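# Carry a tube between benches into a rack hole

## Task

Take the tube that sits on the shelved bench by the door and set it fully down into one of the holes of the tube rack on the shelved bench by the window. The tube must never touch the floor, and the robot must not topple or be left leaning; either of these counts as failure.

## Robot and tools

ROBOT. TidyBot++: one mobile base (0.54 m long, 0.50 m wide, 0.38 m tall) on four driven casters, carrying a single seven-joint arm with a two-finger gripper. The shoulder sits 0.12 m ahead of the base centre and 0.68 m up. Two cameras: base_camera (fixed on the base, looking forward and down) and wrist_camera (on the hand, looking along it). The arm begins folded, hand pointing down, reaching at most 0.08 m beyond the base front.

FRAMES. Base frame: origin on the floor below the base centre, x ahead, y to the left, z up, metres. The odometry frame is where the base frame was at the scene start; base_odometry reports x, y and heading (rad, left positive, -3.142 to 3.142) there, counting wheel turns only, so slip looks like travel. base_tilt gives lean in degrees (forward and right positive).

move: one action plus optional cameras and blocking. Keys:
- base: an object with any of translate_m (metres forward, negative backward, -2 to 2), strafe_m (metres left, negative right, -2 to 2), rotate_rad (radians, counter-clockwise seen from above positive, -6.3 to 6.3). All are offsets from where the base last reported itself, measured along the base axes at the start of the command.
- joints: absolute angle targets by name: joint_1_rad (any angle; positive turns the arm clockwise seen from above, the reverse of rotate_rad), joint_2_rad (shoulder, -2.249 to 2.249, 0 is upright, positive leans forward), joint_3_rad (any angle), joint_4_rad (elbow, -2.579 to 2.579), joint_5_rad (any angle), joint_6_rad (wrist, -2.099 to 2.099), joint_7_rad (any angle; with the hand down, positive turns it counter-clockwise; at 1.57 the fingers open left/right), gripper_pos (0 fully open, about 85 mm gap, to 1 fully closed). Unbounded joints go the short way; for big turns send steps under half a turn.
- target: an absolute hand pose, a single list of seven numbers [x, y, z, qw, qx, qy, qz], in the base frame, metres plus unit quaternion, in the same form as the hand_pose line. The hand point is midway between the finger pads; its z axis runs out along the fingers, fingers close along its y axis. With target, joints may only contain gripper_pos.
- speeds: caps for this action only: translate_m and strafe_m 0.05 to 0.5 m/s (give only one when both move), rotate_rad 0.1 to 1.57 rad/s.
- cameras: list of base_camera, wrist_camera or all; [] for none.
- blocking: true (default) returns once everything is at rest; false returns in about half a second while motion continues. A later move overrides only what it names.
A move without an action just reports state and images.

wait(seconds 0 to 10, cameras): lets time pass and reports. stop(cameras): brakes all running motions. zoom_image(camera, region [x0, y0, x1, y1] in pixels, at most 504 by 504): enlarges part of the latest image. read_manual: licence texts only. finished_scene(scene): ends the current scene with its number; the goal must hold without the robot.

RESULT LINES. move says done, or the worst status. base_status, joint_status, hand_status: done, moving, off_target (resting away from the goal, maybe still pushing), not_followed (a check withheld arm targets; pose unreachable or joint command not followed with a cause for self-collision), contact_stop or time_out (unplanned stops that cancel the rest of the reply's calls), torque_fault, limit_stop_at_motor_heat. hand_pose is the measured hand pose; hand_target is where the commanded joints would put it. motor_effort is percent of maximum, peak in brackets. on_its_own lists things the robot did unasked. ARM HIT, MOTOR HOT and OVER-TEMPERATURE FAULT warn of collisions and heat. pictures names the image order.

ACCURACY. Hand targets usually settle within about 3 cm; hand_status is done only within 10 mm and 2 degrees. To fix position, add (wanted minus measured) to the last target. To hold still, resend hand_target, not hand_pose. The arm sags under load; correct the same way and never command the angle a joint currently reads while carrying something. A pose out of reach makes the arm wander up to 10 s then time_out. Poses low and close in front, pointing forward, work poorly and may hit the base. A hand pointing down reaches about 0.94 m high at best, only near the base. Closed fingertips stick out about 20 mm beyond the hand point. When a held object lands on a surface, hand_pose stops sinking though commands keep going lower. Cameras show the true hand position better than hand_pose.

GRIPPER. Closing to 1 squeezes hard (100 to 150 N per finger) and keeps squeezing; off_target at close means something is held, done means nothing is.

CAUTIONS. The arm does not avoid obstacles and keeps pushing if blocked. Do not drive or rotate while the arm is caught on furniture; avoid sideways swings of a stretched arm and far reaches over nearby furniture, which can tip the robot. A blocked base pushes until timeout. Big impacts cause torque faults (10 s arm stop). Avoid dropping the tube, releasing it while moving, slams, hard pushes, and squeezing an object that is still resting down hard. Long stretched holds heat motors. Base moves cap at 14 s, any action at 15 s. Odometry drifts a few cm and degrees over many moves. Something may occasionally nudge loose objects.

Each tool is called as name(argument=value, ...) on one line, values as JSON.

## Session

move()

Scene clock: 0.00 s.
base_odometry: x=+0.000 y=+0.000 heading=+0.000
base_tilt: forward=+0.1 right=+0.2
base_status: not commanded
joint_positions: joint_1_rad=-0.019 joint_2_rad=-0.313 joint_3_rad=+3.102 joint_4_rad=-2.528 joint_5_rad=-0.012 joint_6_rad=-0.863 joint_7_rad=+1.566 gripper_pos=+0.000
joint_status: not commanded
motor_effort: joint_1_rad=+0 joint_2_rad=-2 joint_3_rad=+1 joint_4_rad=+13 joint_5_rad=+0 joint_6_rad=+1 joint_7_rad=-1
hand_pose: x=+0.2599 y=+0.0110 z=+0.5825 quat_wxyz=(+0.000, +0.999, +0.023, +0.032) (m; base frame)
hand_target: x=+0.2592 y=+0.0110 z=+0.5821 quat_wxyz=(+0.000, +0.999, +0.023, +0.031) (m; base frame)
hand_status: not commanded
pictures: base_camera, wrist_camera

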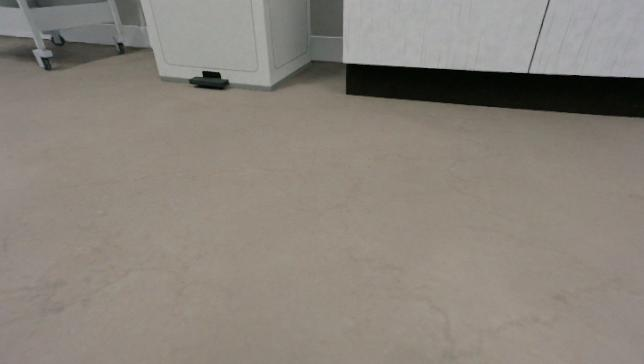

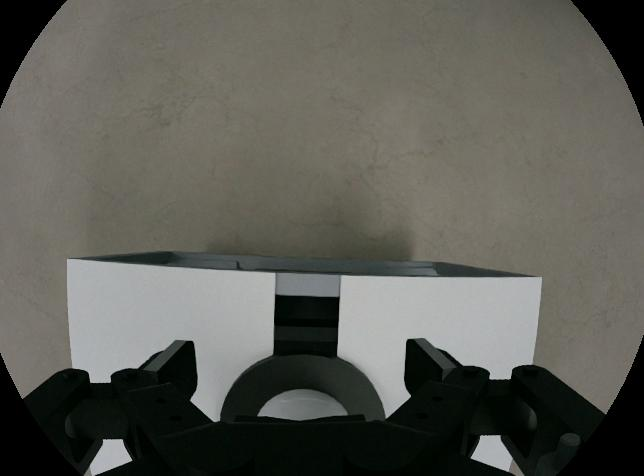

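move(joints={"joint_1_rad": 0.0, "joint_2_rad": -0.3, "joint_3_rad": 3.14, "joint_4_rad": -1.6, "joint_5_rad": 0.0, "joint_6_rad": -0.45, "joint_7_rad": 1.57})

Scene clock: 17.00 s.
move: done
base_odometry: x=+0.000 y=+0.000 heading=+0.000
base_tilt: forward=+0.1 right=+0.2
base_status: not commanded
joint_positions: joint_1_rad=-0.014 joint_2_rad=-0.313 joint_3_rad=+3.122 joint_4_rad=-1.619 joint_5_rad=-0.012 joint_6_rad=-0.497 joint_7_rad=+1.566 gripper_pos=+0.000
joint_status: all done
motor_effort: joint_1_rad=+0(1) joint_2_rad=-10(10) joint_3_rad=+0(1) joint_4_rad=+20(20) joint_5_rad=+0(1) joint_6_rad=+9(10) joint_7_rad=-1(2)
hand_pose: x=+0.5951 y=+0.0211 z=+1.0929 quat_wxyz=(-0.015, +0.784, +0.010, +0.620) (m; base frame)
hand_target: x=+0.6039 y=+0.0023 z=+1.1124 quat_wxyz=(-0.001, +0.768, +0.000, +0.641) (m; base frame)
hand_status: not commanded
pictures: base_camera, wrist_camera
camera_calibration:
wrist_camera: T_world_to_cam=[[-0.015531, -0.999826, 0.0102906, 0.0090797], [-0.237184, -0.00631411, -0.971444, 1.25531], [0.971341, -0.0175282, -0.237045, -0.183012], [0, 0, 0, 1]] pos_world=[0.475648, 0.0137964, 1.17599]

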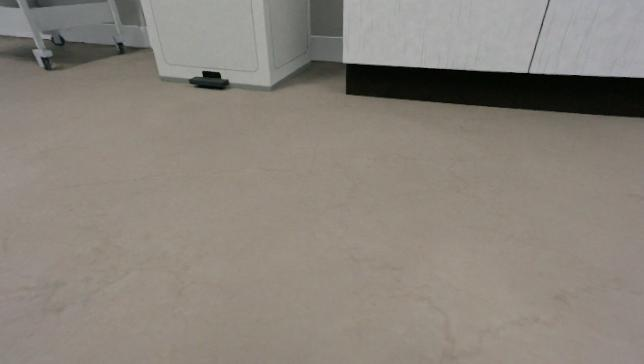

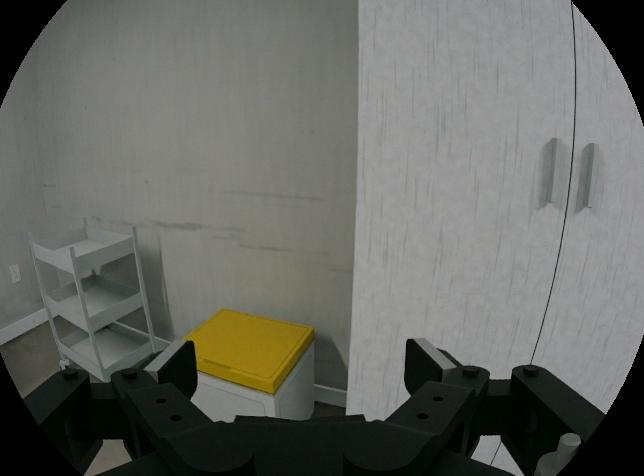

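move(base={"rotate_rad": 1.2}, cameras=["wrist_camera"])

move(base={"rotate_rad": 1.2}, cameras=["wrist_camera"])

move(base={"rotate_rad": 1.2}, cameras=["wrist_camera"])

move(base={"rotate_rad": 1.2}, cameras=["wrist_camera"])

Scene clock: 27.83 s.
move: done
base_odometry: x=+0.000 y=+0.000 heading=+1.200
base_tilt: forward=+0.1 right=+0.3
base_status: done
joint_positions: joint_1_rad=-0.007 joint_2_rad=-0.313 joint_3_rad=+3.132 joint_4_rad=-1.619 joint_5_rad=-0.012 joint_6_rad=-0.493 joint_7_rad=+1.566 gripper_pos=+0.000
joint_status: not commanded
motor_effort: joint_1_rad=+0(2) joint_2_rad=-9(11) joint_3_rad=+0(2) joint_4_rad=+20(20) joint_5_rad=+0(1) joint_6_rad=+9(10) joint_7_rad=+0(2)
hand_pose: x=+0.5958 y=+0.0119 z=+1.0940 quat_wxyz=(-0.011, +0.783, +0.003, +0.622) (m; base frame)
hand_target: x=+0.6039 y=+0.0023 z=+1.1124 quat_wxyz=(-0.001, +0.768, +0.000, +0.641) (m; base frame)
hand_status: not commanded
pictures: wrist_camera
camera_calibration:
wrist_camera: T_world_to_cam=[[-0.0321066, -0.99946, 0.00700803, 0.0133921], [-0.233857, 0.000695018, -0.972271, 1.25535], [0.971741, -0.0328552, -0.233753, -0.187234], [0, 0, 0, 1]] pos_world=[0.475944, 0.00636081, 1.17668]

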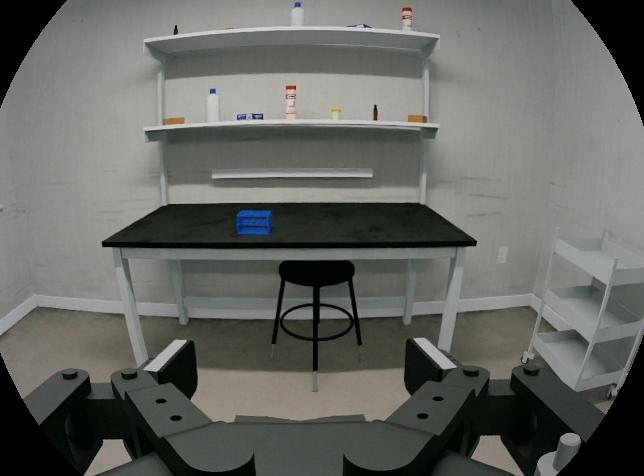

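Scene clock: 29.87 s.
move: done
base_odometry: x=+0.000 y=+0.000 heading=+2.400
base_tilt: forward=+0.1 right=+0.2
base_status: done
joint_positions: joint_1_rad=-0.005 joint_2_rad=-0.313 joint_3_rad=+3.134 joint_4_rad=-1.619 joint_5_rad=-0.012 joint_6_rad=-0.493 joint_7_rad=+1.566 gripper_pos=+0.000
joint_status: not commanded
motor_effort: joint_1_rad=+0(2) joint_2_rad=-9(12) joint_3_rad=+0(2) joint_4_rad=+20(20) joint_5_rad=+0(1) joint_6_rad=+9(10) joint_7_rad=-1(2)
hand_pose: x=+0.5960 y=+0.0098 z=+1.0941 quat_wxyz=(-0.010, +0.783, +0.001, +0.622) (m; base frame)
hand_target: x=+0.6039 y=+0.0023 z=+1.1124 quat_wxyz=(-0.001, +0.768, +0.000, +0.641) (m; base frame)
hand_status: not commanded
pictures: wrist_camera
camera_calibration:
wrist_camera: T_world_to_cam=[[-0.0361182, -0.999328, 0.00632276, 0.0143477], [-0.233557, 0.0022893, -0.972341, 1.25535], [0.971672, -0.0365959, -0.233482, -0.187618], [0, 0, 0, 1]] pos_world=[0.476017, 0.00459809, 1.17673]

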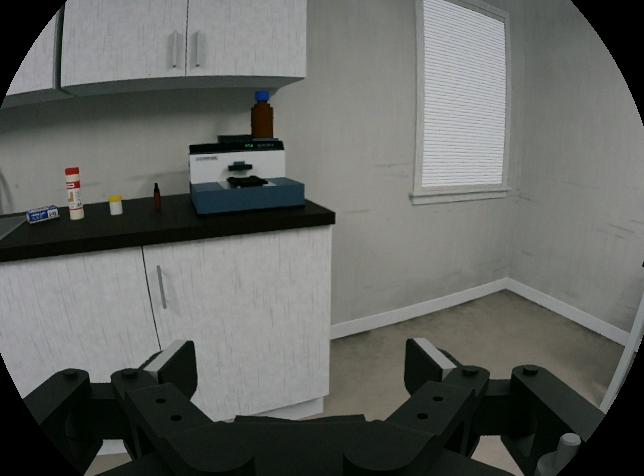

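Scene clock: 31.93 s.
move: done
base_odometry: x=+0.000 y=+0.000 heading=-2.683
base_tilt: forward=+0.1 right=+0.3
base_status: done
joint_positions: joint_1_rad=-0.004 joint_2_rad=-0.313 joint_3_rad=+3.135 joint_4_rad=-1.619 joint_5_rad=-0.012 joint_6_rad=-0.493 joint_7_rad=+1.566 gripper_pos=+0.000
joint_status: not commanded
motor_effort: joint_1_rad=+0(2) joint_2_rad=-10(11) joint_3_rad=+0(3) joint_4_rad=+20(21) joint_5_rad=+0(1) joint_6_rad=+9(10) joint_7_rad=-1(2)
hand_pose: x=+0.5960 y=+0.0089 z=+1.0941 quat_wxyz=(-0.009, +0.783, +0.000, +0.622) (m; base frame)
hand_target: x=+0.6039 y=+0.0023 z=+1.1124 quat_wxyz=(-0.001, +0.768, +0.000, +0.641) (m; base frame)
hand_status: not commanded
pictures: wrist_camera
camera_calibration:
wrist_camera: T_world_to_cam=[[-0.0376988, -0.999271, 0.00608087, 0.014706], [-0.233433, 0.00288941, -0.972369, 1.25535], [0.971642, -0.0380766, -0.233372, -0.187791], [0, 0, 0, 1]] pos_world=[0.476059, 0.00391766, 1.17675]

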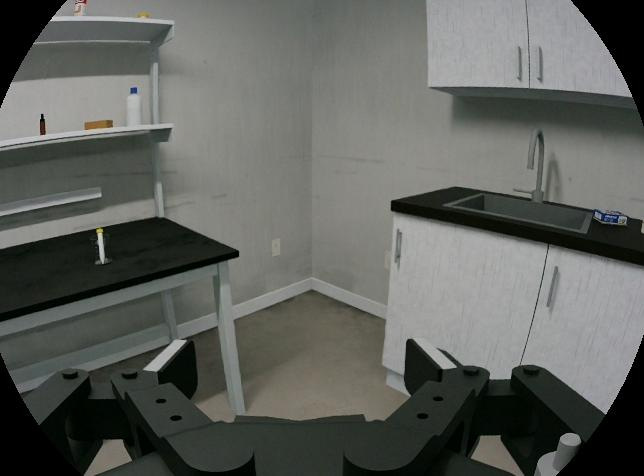

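Scene clock: 33.97 s.
move: done
base_odometry: x=+0.000 y=+0.000 heading=-1.484
base_tilt: forward=+0.1 right=+0.3
base_status: done
joint_positions: joint_1_rad=-0.003 joint_2_rad=-0.313 joint_3_rad=+3.135 joint_4_rad=-1.619 joint_5_rad=-0.012 joint_6_rad=-0.493 joint_7_rad=+1.566 gripper_pos=+0.000
joint_status: not commanded
motor_effort: joint_1_rad=+0(2) joint_2_rad=-9(12) joint_3_rad=+0(2) joint_4_rad=+20(21) joint_5_rad=+0(1) joint_6_rad=+9(10) joint_7_rad=+0(2)
hand_pose: x=+0.5961 y=+0.0084 z=+1.0941 quat_wxyz=(-0.009, +0.783, +0.000, +0.622) (m; base frame)
hand_target: x=+0.6039 y=+0.0023 z=+1.1124 quat_wxyz=(-0.001, +0.768, +0.000, +0.641) (m; base frame)
hand_status: not commanded
pictures: wrist_camera
camera_calibration:
wrist_camera: T_world_to_cam=[[-0.038562, -0.999238, 0.00594994, 0.0149032], [-0.233368, 0.00321593, -0.972383, 1.25534], [0.971624, -0.0388855, -0.233314, -0.187925], [0, 0, 0, 1]] pos_world=[0.476123, 0.00354718, 1.17674]

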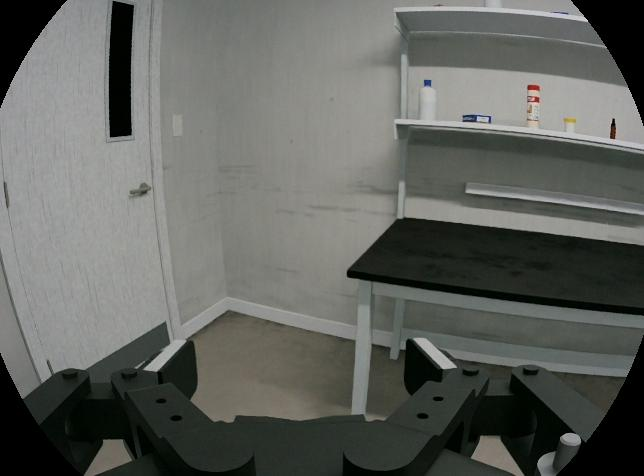

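move(base={"rotate_rad": -0.9}, cameras=["wrist_camera"])

Scene clock: 52.37 s.
move: done
base_odometry: x=+0.000 y=+0.000 heading=-2.383
base_tilt: forward=+0.1 right=+0.3
base_status: done
joint_positions: joint_1_rad=+0.000 joint_2_rad=-0.313 joint_3_rad=+3.142 joint_4_rad=-1.619 joint_5_rad=-0.012 joint_6_rad=-0.492 joint_7_rad=+1.566 gripper_pos=+0.000
joint_status: not commanded
motor_effort: joint_1_rad=+0(2) joint_2_rad=-10(11) joint_3_rad=+0(2) joint_4_rad=+20(20) joint_5_rad=+0(1) joint_6_rad=+9(10) joint_7_rad=-1(2)
hand_pose: x=+0.5962 y=+0.0030 z=+1.0942 quat_wxyz=(-0.007, +0.783, -0.004, +0.622) (m; base frame)
hand_target: x=+0.6039 y=+0.0023 z=+1.1124 quat_wxyz=(-0.001, +0.768, +0.000, +0.641) (m; base frame)
hand_status: not commanded
pictures: wrist_camera
camera_calibration:
wrist_camera: T_world_to_cam=[[-0.0482069, -0.998829, 0.0039869, 0.0173941], [-0.23326, 0.00737659, -0.972386, 1.25537], [0.971219, -0.0478058, -0.233343, -0.187952], [0, 0, 0, 1]] pos_world=[0.476208, -0.000871748, 1.17678]

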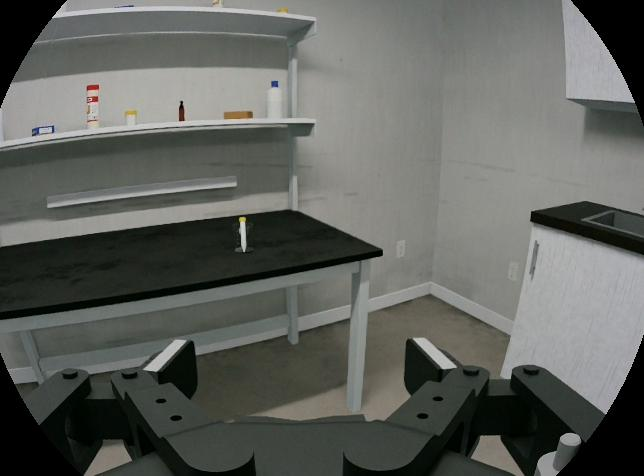

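zoom_image(camera="wrist_camera", region=[200, 195, 290, 265])

Scaled by 5.600.

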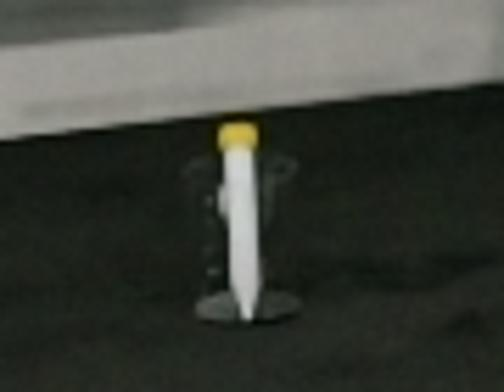

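move(base={"rotate_rad": 0.463}, cameras=[])

move(base={"translate_m": 0.7, "strafe_m": -0.608})

Scene clock: 141.93 s.
move: done
base_odometry: x=+0.000 y=+0.000 heading=-1.921
base_tilt: forward=+0.1 right=+0.3
base_status: done
joint_positions: joint_1_rad=-0.001 joint_2_rad=-0.313 joint_3_rad=+3.138 joint_4_rad=-1.619 joint_5_rad=-0.012 joint_6_rad=-0.492 joint_7_rad=+1.566 gripper_pos=+0.000
joint_status: not commanded
motor_effort: joint_1_rad=+0(2) joint_2_rad=-9(10) joint_3_rad=+0(2) joint_4_rad=+20(20) joint_5_rad=+0(1) joint_6_rad=+9(9) joint_7_rad=-1(2)
hand_pose: x=+0.5962 y=+0.0056 z=+1.0942 quat_wxyz=(-0.008, +0.783, -0.002, +0.622) (m; base frame)
hand_target: x=+0.6039 y=+0.0023 z=+1.1124 quat_wxyz=(-0.001, +0.768, +0.000, +0.641) (m; base frame)
hand_status: not commanded
pictures: none
No camera images: "cameras" was empty.

Scene clock: 144.93 s.
move: done
base_odometry: x=-0.812 y=-0.449 heading=-1.921
base_tilt: forward=+0.1 right=+0.2
base_status: done
joint_positions: joint_1_rad=-0.001 joint_2_rad=-0.309 joint_3_rad=+3.138 joint_4_rad=-1.619 joint_5_rad=-0.012 joint_6_rad=-0.492 joint_7_rad=+1.566 gripper_pos=+0.000
joint_status: not commanded
motor_effort: joint_1_rad=+0(2) joint_2_rad=-10(12) joint_3_rad=+0(2) joint_4_rad=+20(21) joint_5_rad=+0(1) joint_6_rad=+9(10) joint_7_rad=-1(2)
hand_pose: x=+0.5977 y=+0.0056 z=+1.0927 quat_wxyz=(-0.008, +0.784, -0.002, +0.621) (m; base frame)
hand_target: x=+0.6039 y=+0.0023 z=+1.1124 quat_wxyz=(-0.001, +0.768, +0.000, +0.641) (m; base frame)
hand_status: not commanded
pictures: base_camera, wrist_camera
camera_calibration:
wrist_camera: T_world_to_cam=[[-0.0437792, -0.999028, 0.00510594, 0.0161259], [-0.23592, 0.00537188, -0.971758, 1.25523], [0.970786, -0.0437474, -0.235926, -0.186541], [0, 0, 0, 1]] pos_world=[0.477933, 0.00120659, 1.17569]

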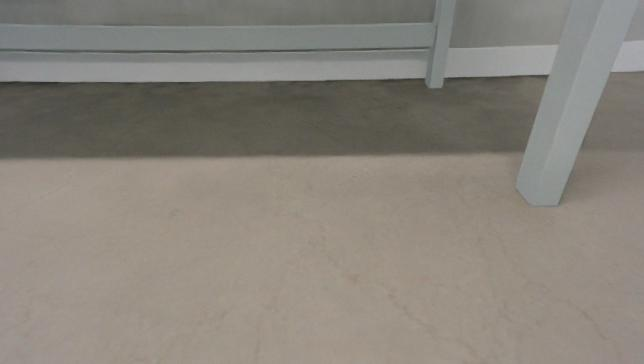

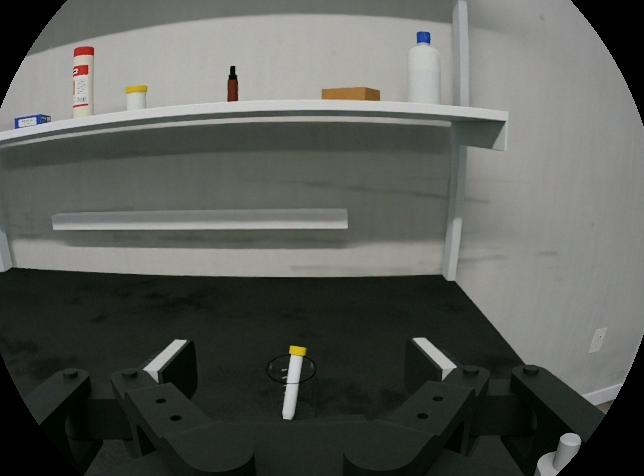

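zoom_image(camera="wrist_camera", region=[240, 325, 350, 425])

Scaled by 4.582.

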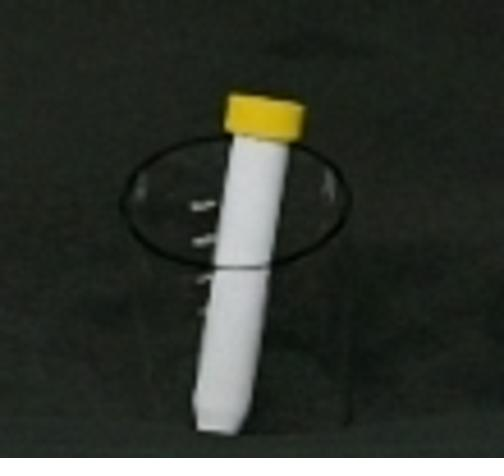

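move(joints={"joint_1_rad": 0.0, "joint_2_rad": -0.277, "joint_3_rad": 3.14, "joint_4_rad": -2.205, "joint_5_rad": 0.0, "joint_6_rad": 0.107, "joint_7_rad": 1.57}, cameras=["wrist_camera"])

Scene clock: 239.77 s.
move: done
base_odometry: x=-0.812 y=-0.449 heading=-1.921
base_tilt: forward=+0.1 right=+0.3
base_status: not commanded
joint_positions: joint_1_rad=-0.001 joint_2_rad=-0.298 joint_3_rad=+3.138 joint_4_rad=-2.176 joint_5_rad=-0.012 joint_6_rad=+0.061 joint_7_rad=+1.566 gripper_pos=+0.000
joint_status: all done
motor_effort: joint_1_rad=+1(1) joint_2_rad=-9(11) joint_3_rad=+0(1) joint_4_rad=+20(23) joint_5_rad=+0(1) joint_6_rad=+9(10) joint_7_rad=-1(3)
hand_pose: x=+0.5970 y=+0.0034 z=+0.9134 quat_wxyz=(-0.006, +0.788, -0.005, +0.615) (m; base frame)
hand_target: x=+0.6000 y=+0.0022 z=+0.8995 quat_wxyz=(-0.001, +0.790, +0.000, +0.613) (m; base frame)
hand_status: not commanded
pictures: wrist_camera
camera_calibration:
wrist_camera: T_world_to_cam=[[-0.0502213, -0.99872, 0.00599871, 0.0178711], [-0.250618, 0.00678792, -0.968062, 1.08621], [0.966783, -0.0501207, -0.250638, -0.212392], [0, 0, 0, 1]] pos_world=[0.478457, -0.000170116, 0.998175]

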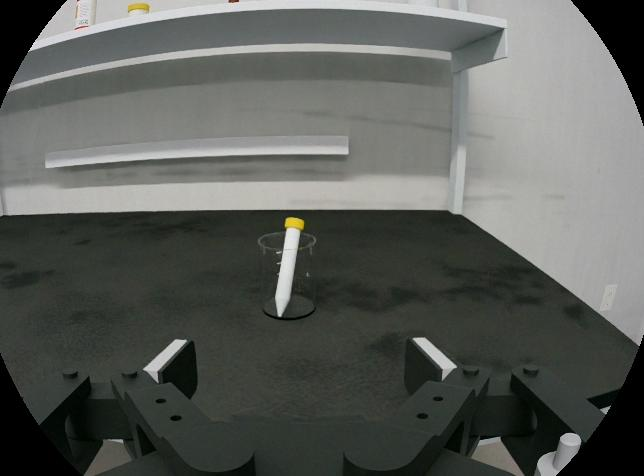

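zoom_image(camera="wrist_camera", region=[245, 205, 335, 325])

Scaled by 4.200.

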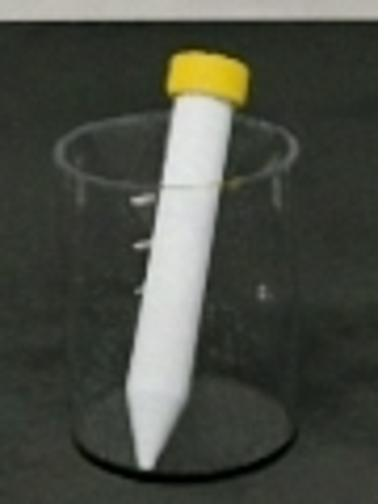

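move(base={"translate_m": 0.22}, speeds={"translate_m": 0.2})

Scene clock: 280.07 s.
move: done
base_odometry: x=-0.887 y=-0.655 heading=-1.921
base_tilt: forward=+0.1 right=+0.3
base_status: done
joint_positions: joint_1_rad=-0.001 joint_2_rad=-0.289 joint_3_rad=+3.138 joint_4_rad=-2.177 joint_5_rad=-0.012 joint_6_rad=+0.065 joint_7_rad=+1.566 gripper_pos=+0.000
joint_status: not commanded
motor_effort: joint_1_rad=-1(1) joint_2_rad=-10(12) joint_3_rad=+0(1) joint_4_rad=+20(20) joint_5_rad=+0(1) joint_6_rad=+9(10) joint_7_rad=+0(2)
hand_pose: x=+0.5992 y=+0.0034 z=+0.9095 quat_wxyz=(-0.006, +0.790, -0.005, +0.613) (m; base frame)
hand_target: x=+0.6000 y=+0.0022 z=+0.8995 quat_wxyz=(-0.001, +0.790, +0.000, +0.613) (m; base frame)
hand_status: not commanded
pictures: base_camera, wrist_camera
camera_calibration:
wrist_camera: T_world_to_cam=[[-0.0502207, -0.998718, 0.00634037, 0.0176824], [-0.256946, 0.00678538, -0.966402, 1.08523], [0.96512, -0.0501626, -0.256957, -0.20874], [0, 0, 0, 1]] pos_world=[0.481192, -0.000174927, 0.995016]

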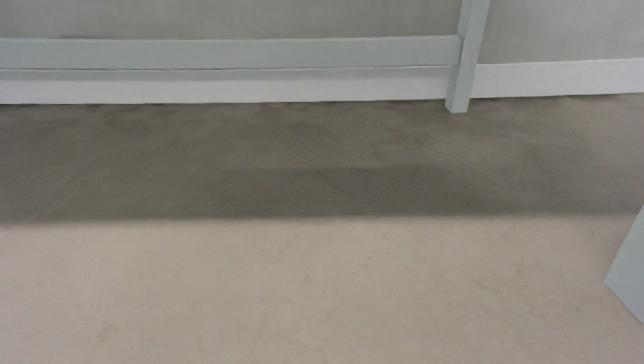

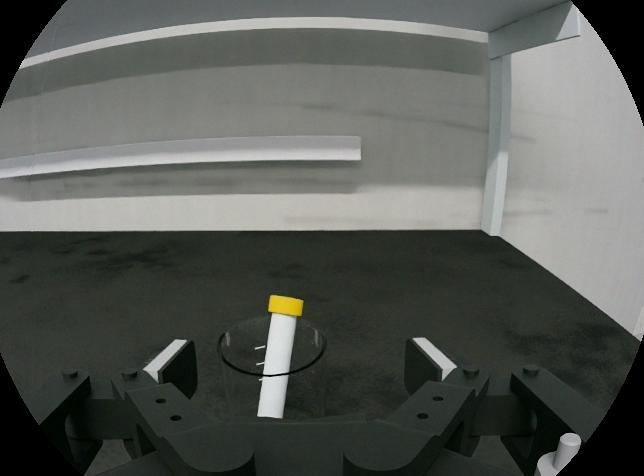

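move(joints={"joint_2_rad": -0.265, "joint_4_rad": -2.233, "joint_6_rad": 0.149}, cameras=["wrist_camera"])

Scene clock: 305.33 s.
move: done
base_odometry: x=-0.887 y=-0.655 heading=-1.921
base_tilt: forward=+0.0 right=+0.3
base_status: not commanded
joint_positions: joint_1_rad=-0.001 joint_2_rad=-0.285 joint_3_rad=+3.138 joint_4_rad=-2.207 joint_5_rad=-0.012 joint_6_rad=+0.110 joint_7_rad=+1.566 gripper_pos=+0.000
joint_status: all done
motor_effort: joint_1_rad=+0(1) joint_2_rad=-10(11) joint_3_rad=+1(1) joint_4_rad=+20(21) joint_5_rad=+1(1) joint_6_rad=+9(10) joint_7_rad=+0(2)
hand_pose: x=+0.5981 y=+0.0032 z=+0.9033 quat_wxyz=(-0.006, +0.787, -0.005, +0.617) (m; base frame)
hand_target: x=+0.6004 y=+0.0022 z=+0.8898 quat_wxyz=(-0.001, +0.789, +0.000, +0.614) (m; base frame)
hand_status: not commanded
pictures: wrist_camera
camera_calibration:
wrist_camera: T_world_to_cam=[[-0.0507883, -0.998692, 0.00588216, 0.0182431], [-0.245925, 0.00679765, -0.969265, 1.07498], [0.967957, -0.0506739, -0.245949, -0.220969], [0, 0, 0, 1]] pos_world=[0.479179, -0.000285476, 0.987484]

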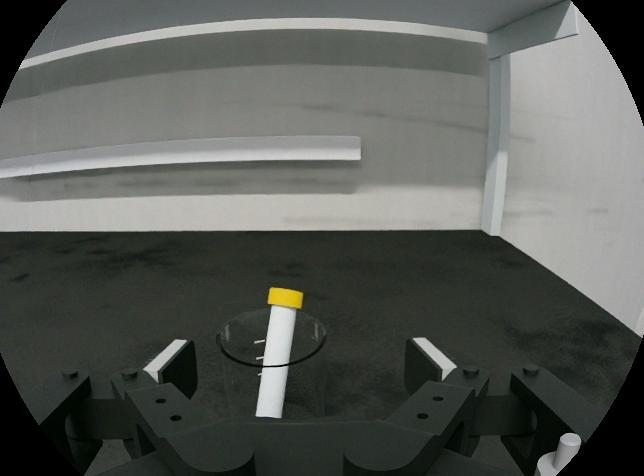

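move(base={"translate_m": 0.05, "strafe_m": 0.003}, speeds={"translate_m": 0.1}, cameras=["wrist_camera"])

Scene clock: 317.33 s.
move: done
base_odometry: x=-0.902 y=-0.703 heading=-1.921
base_tilt: forward=+0.0 right=+0.3
base_status: done
joint_positions: joint_1_rad=-0.001 joint_2_rad=-0.278 joint_3_rad=+3.138 joint_4_rad=-2.207 joint_5_rad=-0.012 joint_6_rad=+0.111 joint_7_rad=+1.566 gripper_pos=+0.000
joint_status: not commanded
motor_effort: joint_1_rad=+0(1) joint_2_rad=-10(12) joint_3_rad=+0(1) joint_4_rad=+19(20) joint_5_rad=+0(1) joint_6_rad=+10(10) joint_7_rad=-1(2)
hand_pose: x=+0.5997 y=+0.0032 z=+0.8997 quat_wxyz=(-0.006, +0.789, -0.005, +0.614) (m; base frame)
hand_target: x=+0.6004 y=+0.0022 z=+0.8898 quat_wxyz=(-0.001, +0.789, +0.000, +0.614) (m; base frame)
hand_status: not commanded
pictures: wrist_camera
camera_calibration:
wrist_camera: T_world_to_cam=[[-0.0507493, -0.998692, 0.00625642, 0.0179852], [-0.252883, 0.00678963, -0.967473, 1.07449], [0.966165, -0.0506807, -0.252897, -0.216063], [0, 0, 0, 1]] pos_world=[0.481385, -0.000283955, 0.984781]

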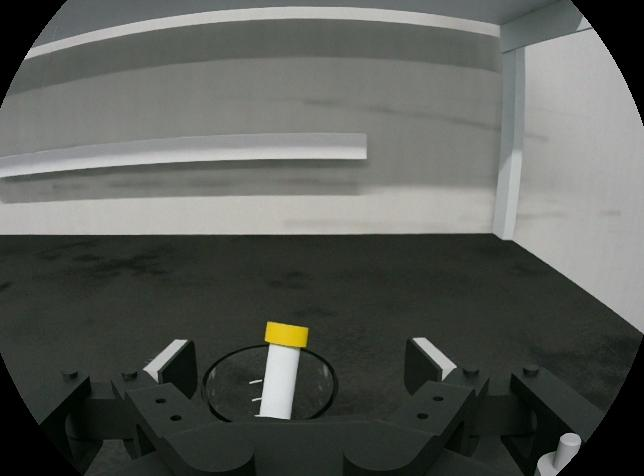

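move(base={"translate_m": 0.025}, speeds={"translate_m": 0.1}, cameras=["wrist_camera"])

Scene clock: 329.97 s.
move: done
base_odometry: x=-0.910 y=-0.727 heading=-1.921
base_tilt: forward=+0.0 right=+0.2
base_status: done
joint_positions: joint_1_rad=-0.001 joint_2_rad=-0.270 joint_3_rad=+3.138 joint_4_rad=-2.208 joint_5_rad=-0.012 joint_6_rad=+0.111 joint_7_rad=+1.566 gripper_pos=+0.000
joint_status: not commanded
motor_effort: joint_1_rad=+0(1) joint_2_rad=-10(13) joint_3_rad=+0(1) joint_4_rad=+19(20) joint_5_rad=+0(1) joint_6_rad=+9(10) joint_7_rad=-1(2)
hand_pose: x=+0.6013 y=+0.0032 z=+0.8957 quat_wxyz=(-0.006, +0.792, -0.005, +0.611) (m; base frame)
hand_target: x=+0.6004 y=+0.0022 z=+0.8898 quat_wxyz=(-0.001, +0.789, +0.000, +0.614) (m; base frame)
hand_status: not commanded
pictures: wrist_camera
camera_calibration:
wrist_camera: T_world_to_cam=[[-0.0507015, -0.998692, 0.00667539, 0.0176895], [-0.260653, 0.00677992, -0.965409, 1.07386], [0.9641, -0.0506877, -0.260656, -0.210467], [0, 0, 0, 1]] pos_world=[0.483713, -0.000282354, 0.981736]

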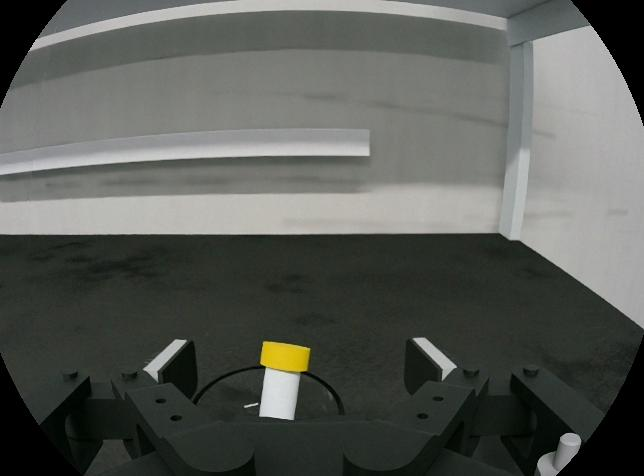

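move(base={"translate_m": 0.018}, speeds={"translate_m": 0.1}, joints={"joint_2_rad": -0.2525}, cameras=["wrist_camera"])

Scene clock: 354.37 s.
move: done
base_odometry: x=-0.916 y=-0.744 heading=-1.921
base_tilt: forward=+0.1 right=+0.2
base_status: done
joint_positions: joint_1_rad=-0.001 joint_2_rad=-0.262 joint_3_rad=+3.138 joint_4_rad=-2.208 joint_5_rad=-0.012 joint_6_rad=+0.111 joint_7_rad=+1.566 gripper_pos=+0.000
joint_status: all done
motor_effort: joint_1_rad=+0(1) joint_2_rad=-10(12) joint_3_rad=+1(1) joint_4_rad=+19(20) joint_5_rad=-1(1) joint_6_rad=+9(10) joint_7_rad=-1(2)
hand_pose: x=+0.6030 y=+0.0032 z=+0.8914 quat_wxyz=(-0.005, +0.794, -0.005, +0.608) (m; base frame)
hand_target: x=+0.6030 y=+0.0022 z=+0.8838 quat_wxyz=(-0.001, +0.793, +0.000, +0.609) (m; base frame)
hand_status: not commanded
pictures: wrist_camera
camera_calibration:
wrist_camera: T_world_to_cam=[[-0.0506446, -0.998691, 0.00712782, 0.0173659], [-0.269033, 0.00676907, -0.963107, 1.07314], [0.961798, -0.0506938, -0.269024, -0.204355], [0, 0, 0, 1]] pos_world=[0.486138, -0.000280481, 0.978446]

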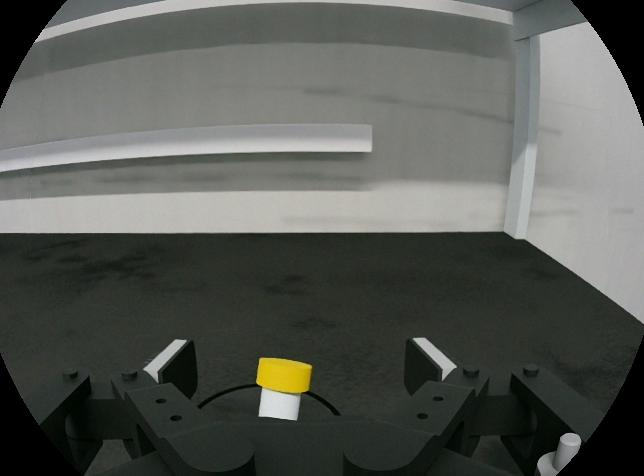

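move(joints={"gripper_pos": 0.66}, cameras=["wrist_camera"])

Scene clock: 360.30 s.
move: done
base_odometry: x=-0.916 y=-0.744 heading=-1.921
base_tilt: forward=+0.1 right=+0.3
base_status: not commanded
joint_positions: joint_1_rad=-0.001 joint_2_rad=-0.262 joint_3_rad=+3.138 joint_4_rad=-2.208 joint_5_rad=-0.012 joint_6_rad=+0.111 joint_7_rad=+1.566 gripper_pos=+0.660
joint_status: all done
motor_effort: joint_1_rad=+0(1) joint_2_rad=-11(11) joint_3_rad=+1(1) joint_4_rad=+19(20) joint_5_rad=+0(1) joint_6_rad=+10(10) joint_7_rad=+0(1)
hand_pose: x=+0.6030 y=+0.0032 z=+0.8914 quat_wxyz=(-0.005, +0.794, -0.005, +0.608) (m; base frame)
hand_target: x=+0.6030 y=+0.0022 z=+0.8838 quat_wxyz=(-0.001, +0.793, +0.000, +0.609) (m; base frame)
hand_status: not commanded
pictures: wrist_camera
camera_calibration:
wrist_camera: T_world_to_cam=[[-0.0506446, -0.998691, 0.00712782, 0.0173659], [-0.269033, 0.00676907, -0.963107, 1.07314], [0.961798, -0.0506938, -0.269024, -0.204355], [0, 0, 0, 1]] pos_world=[0.486138, -0.000280481, 0.978446]

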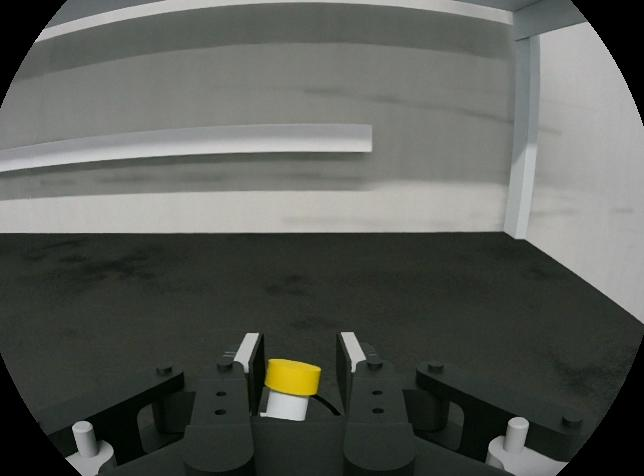

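move(joints={"gripper_pos": 0.76}, cameras=["wrist_camera"])

Scene clock: 364.17 s.
move: done
base_odometry: x=-0.916 y=-0.744 heading=-1.921
base_tilt: forward=+0.0 right=+0.2
base_status: not commanded
joint_positions: joint_1_rad=-0.001 joint_2_rad=-0.262 joint_3_rad=+3.138 joint_4_rad=-2.208 joint_5_rad=-0.012 joint_6_rad=+0.111 joint_7_rad=+1.566 gripper_pos=+0.757
joint_status: all done
motor_effort: joint_1_rad=+0(1) joint_2_rad=-10(11) joint_3_rad=+0(1) joint_4_rad=+19(20) joint_5_rad=+0(1) joint_6_rad=+9(10) joint_7_rad=-1(2)
hand_pose: x=+0.6030 y=+0.0032 z=+0.8914 quat_wxyz=(-0.005, +0.794, -0.005, +0.608) (m; base frame)
hand_target: x=+0.6030 y=+0.0022 z=+0.8838 quat_wxyz=(-0.001, +0.793, +0.000, +0.609) (m; base frame)
hand_status: not commanded
pictures: wrist_camera
camera_calibration:
wrist_camera: T_world_to_cam=[[-0.0506446, -0.998691, 0.00712782, 0.0173659], [-0.269033, 0.00676907, -0.963107, 1.07314], [0.961798, -0.0506938, -0.269024, -0.204355], [0, 0, 0, 1]] pos_world=[0.486138, -0.000280481, 0.978446]

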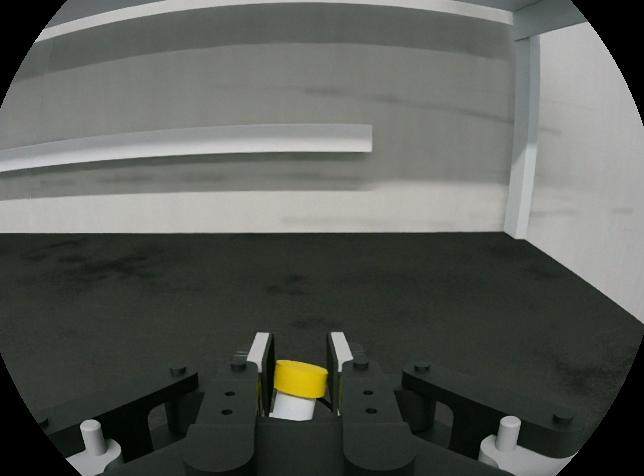

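move(joints={"gripper_pos": 0.8}, cameras=["wrist_camera"])

Scene clock: 382.73 s.
move: done
base_odometry: x=-0.916 y=-0.744 heading=-1.921
base_tilt: forward=+0.1 right=+0.3
base_status: not commanded
joint_positions: joint_1_rad=-0.001 joint_2_rad=-0.262 joint_3_rad=+3.138 joint_4_rad=-2.208 joint_5_rad=-0.012 joint_6_rad=+0.111 joint_7_rad=+1.566 gripper_pos=+0.788
joint_status: all done
motor_effort: joint_1_rad=+0(1) joint_2_rad=-10(10) joint_3_rad=+0(0) joint_4_rad=+19(19) joint_5_rad=+0(1) joint_6_rad=+9(9) joint_7_rad=-1(2)
hand_pose: x=+0.6030 y=+0.0032 z=+0.8914 quat_wxyz=(-0.005, +0.794, -0.005, +0.608) (m; base frame)
hand_target: x=+0.6030 y=+0.0022 z=+0.8838 quat_wxyz=(-0.001, +0.793, +0.000, +0.609) (m; base frame)
hand_status: not commanded
pictures: wrist_camera
camera_calibration:
wrist_camera: T_world_to_cam=[[-0.0506446, -0.998691, 0.00712782, 0.0173659], [-0.269033, 0.00676907, -0.963107, 1.07314], [0.961798, -0.0506938, -0.269024, -0.204355], [0, 0, 0, 1]] pos_world=[0.486138, -0.000280481, 0.978446]

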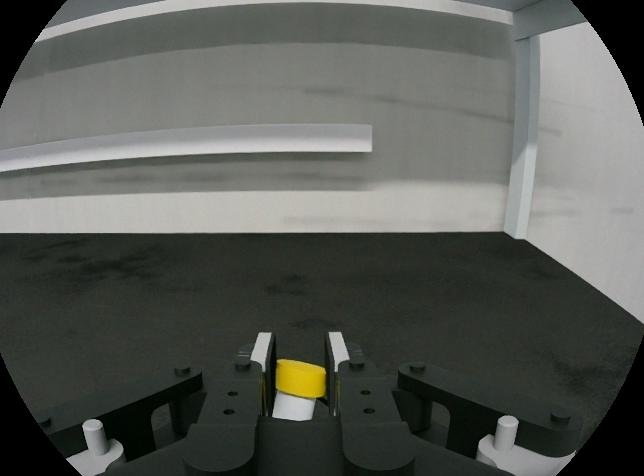

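move(joints={"gripper_pos": 0.84}, cameras=["wrist_camera"])

Scene clock: 388.40 s.
move: done
base_odometry: x=-0.916 y=-0.744 heading=-1.921
base_tilt: forward=+0.1 right=+0.3
base_status: not commanded
joint_positions: joint_1_rad=-0.001 joint_2_rad=-0.262 joint_3_rad=+3.138 joint_4_rad=-2.208 joint_5_rad=-0.012 joint_6_rad=+0.111 joint_7_rad=+1.566 gripper_pos=+0.812
joint_status: all done
motor_effort: joint_1_rad=-1(1) joint_2_rad=-10(10) joint_3_rad=+0(0) joint_4_rad=+19(19) joint_5_rad=-1(1) joint_6_rad=+9(9) joint_7_rad=-1(2)
hand_pose: x=+0.6030 y=+0.0032 z=+0.8915 quat_wxyz=(-0.005, +0.794, -0.005, +0.608) (m; base frame)
hand_target: x=+0.6030 y=+0.0022 z=+0.8838 quat_wxyz=(-0.001, +0.793, +0.000, +0.609) (m; base frame)
hand_status: not commanded
pictures: wrist_camera
camera_calibration:
wrist_camera: T_world_to_cam=[[-0.0506467, -0.998691, 0.00712167, 0.0173726], [-0.268916, 0.0067694, -0.96314, 1.07313], [0.961831, -0.050695, -0.268907, -0.204479], [0, 0, 0, 1]] pos_world=[0.486137, -0.000280711, 0.978469]

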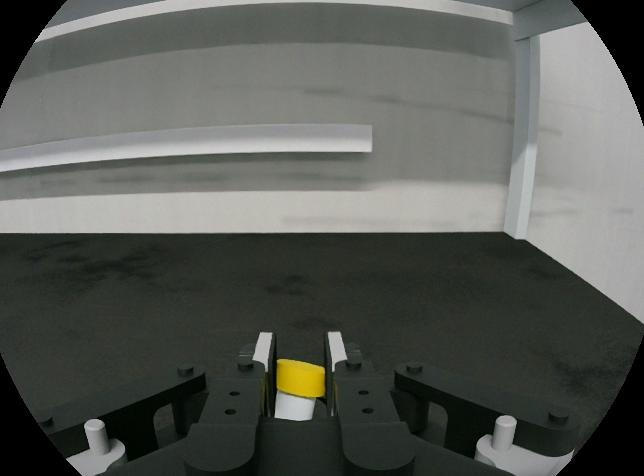

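move(joints={"joint_2_rad": -0.285, "joint_4_rad": -2.125, "joint_6_rad": 0.009}, cameras=["wrist_camera"])

Scene clock: 400.33 s.
move: done
base_odometry: x=-0.916 y=-0.744 heading=-1.921
base_tilt: forward=+0.2 right=+0.2
base_status: not commanded
joint_positions: joint_1_rad=-0.001 joint_2_rad=-0.263 joint_3_rad=+3.138 joint_4_rad=-2.141 joint_5_rad=-0.012 joint_6_rad=+0.056 joint_7_rad=+1.566 gripper_pos=+0.812
joint_status: all done
motor_effort: joint_1_rad=+0(1) joint_2_rad=-11(13) joint_3_rad=+0(1) joint_4_rad=+20(21) joint_5_rad=+0(1) joint_6_rad=+9(11) joint_7_rad=-1(2)
hand_pose: x=+0.6108 y=+0.0035 z=+0.9158 quat_wxyz=(-0.006, +0.790, -0.005, +0.613) (m; base frame)
hand_target: x=+0.6045 y=+0.0022 z=+0.9219 quat_wxyz=(-0.001, +0.793, +0.000, +0.609) (m; base frame)
hand_status: not commanded
pictures: wrist_camera
camera_calibration:
wrist_camera: T_world_to_cam=[[-0.0501013, -0.998725, 0.00616863, 0.0183925], [-0.25594, 0.00686863, -0.966668, 1.09394], [0.965394, -0.0500101, -0.255957, -0.219437], [0, 0, 0, 1]] pos_world=[0.492748, -0.000118914, 1.0012]

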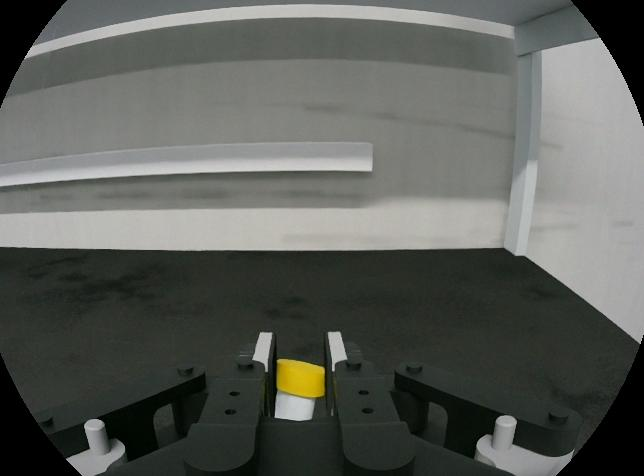

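move(joints={"joint_2_rad": -0.349, "joint_4_rad": -1.893, "joint_6_rad": -0.285, "gripper_pos": 0.9}, cameras=["wrist_camera"])

Scene clock: 419.67 s.
move: off_target
base_odometry: x=-0.916 y=-0.744 heading=-1.921
base_tilt: forward=+0.0 right=+0.3
base_status: not commanded
joint_positions: joint_1_rad=-0.001 joint_2_rad=-0.329 joint_3_rad=+3.138 joint_4_rad=-1.911 joint_5_rad=-0.012 joint_6_rad=-0.225 joint_7_rad=+1.566 gripper_pos=+0.812
joint_status: gripper_pos off_target (ended at +0.812, target +0.900); the others done
motor_effort: joint_1_rad=+0(1) joint_2_rad=-10(13) joint_3_rad=+0(1) joint_4_rad=+21(22) joint_5_rad=+0(1) joint_6_rad=+9(10) joint_7_rad=-1(2)
hand_pose: x=+0.6000 y=+0.0046 z=+1.0038 quat_wxyz=(-0.007, +0.785, -0.004, +0.619) (m; base frame)
hand_target: x=+0.5903 y=+0.0022 z=+1.0061 quat_wxyz=(+0.000, +0.792, +0.000, +0.610) (m; base frame)
hand_status: not commanded
pictures: wrist_camera
camera_calibration:
wrist_camera: T_world_to_cam=[[-0.0469322, -0.998885, 0.0050451, 0.0176389], [-0.241277, 0.00643489, -0.970435, 1.17121], [0.969321, -0.0467619, -0.24131, -0.203537], [0, 0, 0, 1]] pos_world=[0.480707, 0.000564811, 1.08738]

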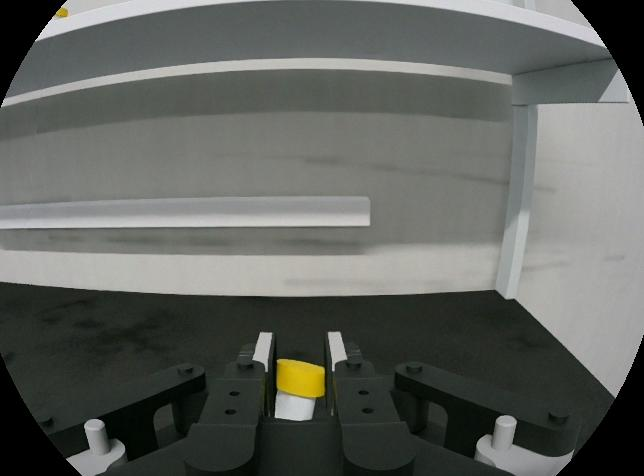

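move(joints={"joint_2_rad": -0.338, "joint_4_rad": -1.7035, "joint_6_rad": -0.466}, cameras=["wrist_camera"])

move(base={"translate_m": -0.4}, speeds={"translate_m": 0.25}, cameras=["wrist_camera"])

Scene clock: 438.70 s.
move: done
base_odometry: x=-0.916 y=-0.744 heading=-1.921
base_tilt: forward=+0.1 right=+0.2
base_status: not commanded
joint_positions: joint_1_rad=-0.001 joint_2_rad=-0.329 joint_3_rad=+3.138 joint_4_rad=-1.722 joint_5_rad=-0.012 joint_6_rad=-0.406 joint_7_rad=+1.566 gripper_pos=+0.812
joint_status: all done
motor_effort: joint_1_rad=+1(1) joint_2_rad=-10(11) joint_3_rad=+0(1) joint_4_rad=+21(22) joint_5_rad=+0(1) joint_6_rad=+9(10) joint_7_rad=-1(2)
hand_pose: x=+0.5956 y=+0.0052 z=+1.0652 quat_wxyz=(-0.008, +0.783, -0.003, +0.622) (m; base frame)
hand_target: x=+0.5880 y=+0.0023 z=+1.0626 quat_wxyz=(+0.000, +0.793, +0.000, +0.609) (m; base frame)
hand_status: not commanded
pictures: wrist_camera
camera_calibration:
wrist_camera: T_world_to_cam=[[-0.0448074, -0.998984, 0.00483796, 0.0167645], [-0.233781, 0.00577718, -0.972272, 1.22724], [0.971256, -0.044696, -0.233802, -0.193589], [0, 0, 0, 1]] pos_world=[0.475682, 0.00100483, 1.14787]

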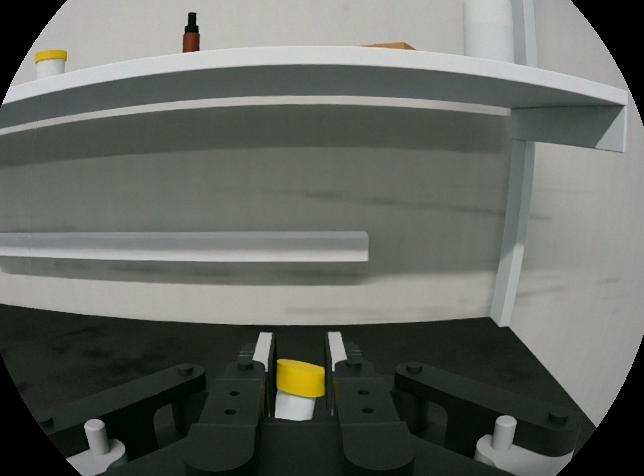

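Scene clock: 441.17 s.
move: done
base_odometry: x=-0.779 y=-0.368 heading=-1.921
base_tilt: forward=+0.1 right=+0.3
base_status: done
joint_positions: joint_1_rad=-0.001 joint_2_rad=-0.334 joint_3_rad=+3.139 joint_4_rad=-1.722 joint_5_rad=-0.012 joint_6_rad=-0.409 joint_7_rad=+1.566 gripper_pos=+0.812
joint_status: not commanded
motor_effort: joint_1_rad=+0(2) joint_2_rad=-9(13) joint_3_rad=+0(2) joint_4_rad=+21(21) joint_5_rad=+0(1) joint_6_rad=+9(10) joint_7_rad=+0(2)
hand_pose: x=+0.5933 y=+0.0051 z=+1.0668 quat_wxyz=(-0.008, +0.782, -0.003, +0.623) (m; base frame)
hand_target: x=+0.5880 y=+0.0023 z=+1.0626 quat_wxyz=(+0.000, +0.793, +0.000, +0.609) (m; base frame)
hand_status: not commanded
pictures: wrist_camera
camera_calibration:
wrist_camera: T_world_to_cam=[[-0.0450636, -0.998973, 0.00466059, 0.0168352], [-0.231514, 0.00590502, -0.972814, 1.22755], [0.971787, -0.0449175, -0.231542, -0.193694], [0, 0, 0, 1]] pos_world=[0.473183, 0.000868932, 1.14925]

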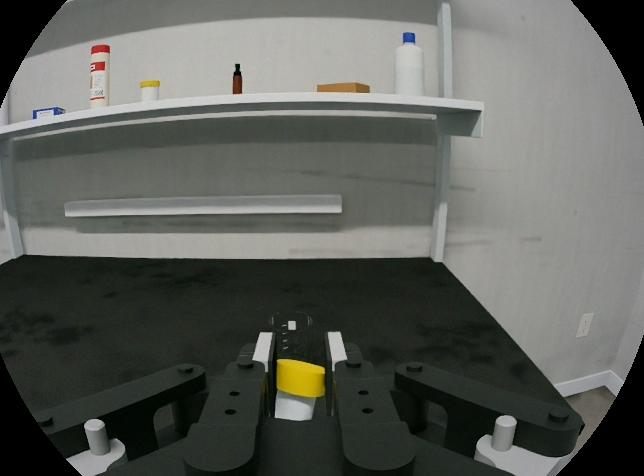

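move(base={"rotate_rad": 3.1416}, speeds={"rotate_rad": 1.0}, cameras=["wrist_camera"])

Scene clock: 448.87 s.
move: done
base_odometry: x=-0.779 y=-0.368 heading=+1.221
base_tilt: forward=+0.1 right=+0.3
base_status: done
joint_positions: joint_1_rad=-0.001 joint_2_rad=-0.334 joint_3_rad=+3.139 joint_4_rad=-1.722 joint_5_rad=-0.012 joint_6_rad=-0.409 joint_7_rad=+1.566 gripper_pos=+0.812
joint_status: not commanded
motor_effort: joint_1_rad=+0(2) joint_2_rad=-9(11) joint_3_rad=+0(2) joint_4_rad=+21(21) joint_5_rad=+0(1) joint_6_rad=+9(10) joint_7_rad=-1(2)
hand_pose: x=+0.5933 y=+0.0049 z=+1.0668 quat_wxyz=(-0.008, +0.782, -0.003, +0.623) (m; base frame)
hand_target: x=+0.5880 y=+0.0023 z=+1.0626 quat_wxyz=(+0.000, +0.793, +0.000, +0.609) (m; base frame)
hand_status: not commanded
pictures: wrist_camera
camera_calibration:
wrist_camera: T_world_to_cam=[[-0.0454541, -0.998956, 0.00454809, 0.0169569], [-0.231571, 0.00610785, -0.972799, 1.22755], [0.971756, -0.0452709, -0.231607, -0.19362], [0, 0, 0, 1]] pos_world=[0.473188, 0.000676153, 1.14924]

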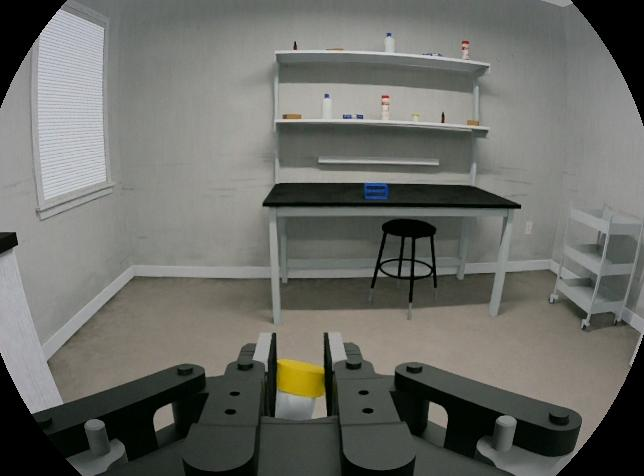

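move(base={"translate_m": 1.75, "strafe_m": -0.45}, speeds={"translate_m": 0.4}, cameras=["wrist_camera"])

Scene clock: 468.97 s.
move: done
base_odometry: x=+0.244 y=+1.121 heading=+1.221
base_tilt: forward=+0.0 right=+0.3
base_status: done
joint_positions: joint_1_rad=-0.001 joint_2_rad=-0.335 joint_3_rad=+3.139 joint_4_rad=-1.722 joint_5_rad=-0.012 joint_6_rad=-0.410 joint_7_rad=+1.566 gripper_pos=+0.812
joint_status: not commanded
motor_effort: joint_1_rad=+0(1) joint_2_rad=-9(13) joint_3_rad=+0(1) joint_4_rad=+20(21) joint_5_rad=+0(1) joint_6_rad=+10(10) joint_7_rad=+0(2)
hand_pose: x=+0.5931 y=+0.0049 z=+1.0668 quat_wxyz=(-0.008, +0.782, -0.003, +0.623) (m; base frame)
hand_target: x=+0.5880 y=+0.0023 z=+1.0626 quat_wxyz=(+0.000, +0.793, +0.000, +0.609) (m; base frame)
hand_status: not commanded
pictures: wrist_camera
camera_calibration:
wrist_camera: T_world_to_cam=[[-0.045441, -0.998957, 0.00457063, 0.016916], [-0.231949, 0.00610045, -0.972709, 1.22763], [0.971666, -0.045261, -0.231984, -0.192906], [0, 0, 0, 1]] pos_world=[0.472957, 0.000678075, 1.1493]

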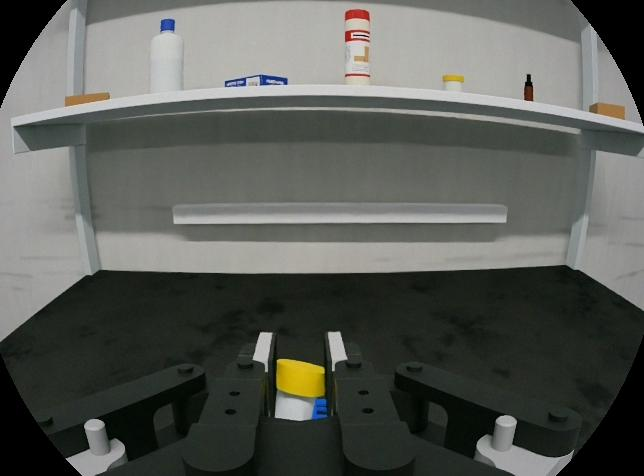

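move(base={"translate_m": -0.35}, speeds={"translate_m": 0.3}, cameras=["wrist_camera"])

Scene clock: 484.13 s.
move: done
base_odometry: x=+0.124 y=+0.792 heading=+1.221
base_tilt: forward=+0.0 right=+0.2
base_status: done
joint_positions: joint_1_rad=-0.001 joint_2_rad=-0.336 joint_3_rad=+3.139 joint_4_rad=-1.722 joint_5_rad=-0.012 joint_6_rad=-0.411 joint_7_rad=+1.566 gripper_pos=+0.812
joint_status: not commanded
motor_effort: joint_1_rad=+1(1) joint_2_rad=-9(12) joint_3_rad=+0(1) joint_4_rad=+20(21) joint_5_rad=+0(1) joint_6_rad=+9(10) joint_7_rad=-2(2)
hand_pose: x=+0.5926 y=+0.0049 z=+1.0672 quat_wxyz=(-0.008, +0.782, -0.003, +0.623) (m; base frame)
hand_target: x=+0.5880 y=+0.0023 z=+1.0626 quat_wxyz=(+0.000, +0.793, +0.000, +0.609) (m; base frame)
hand_status: not commanded
pictures: wrist_camera
camera_calibration:
wrist_camera: T_world_to_cam=[[-0.0454368, -0.998957, 0.00454684, 0.0169181], [-0.231397, 0.00609697, -0.97284, 1.22772], [0.971798, -0.0452549, -0.231433, -0.193046], [0, 0, 0, 1]] pos_world=[0.472462, 0.000678833, 1.14962]

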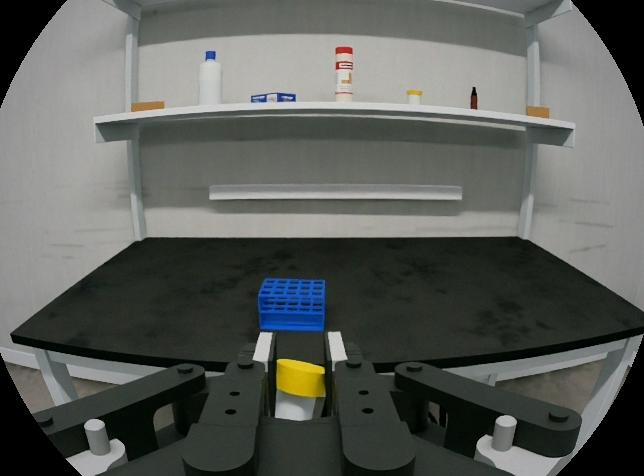

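zoom_image(camera="wrist_camera", region=[245, 265, 345, 340])

Scaled by 5.040.

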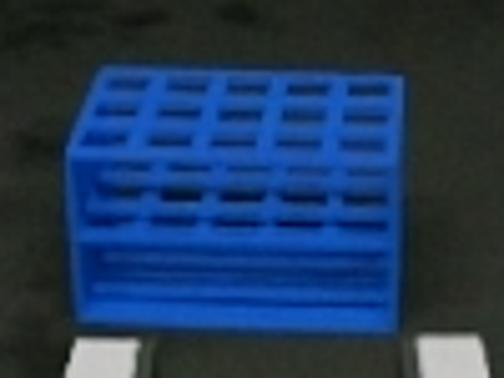

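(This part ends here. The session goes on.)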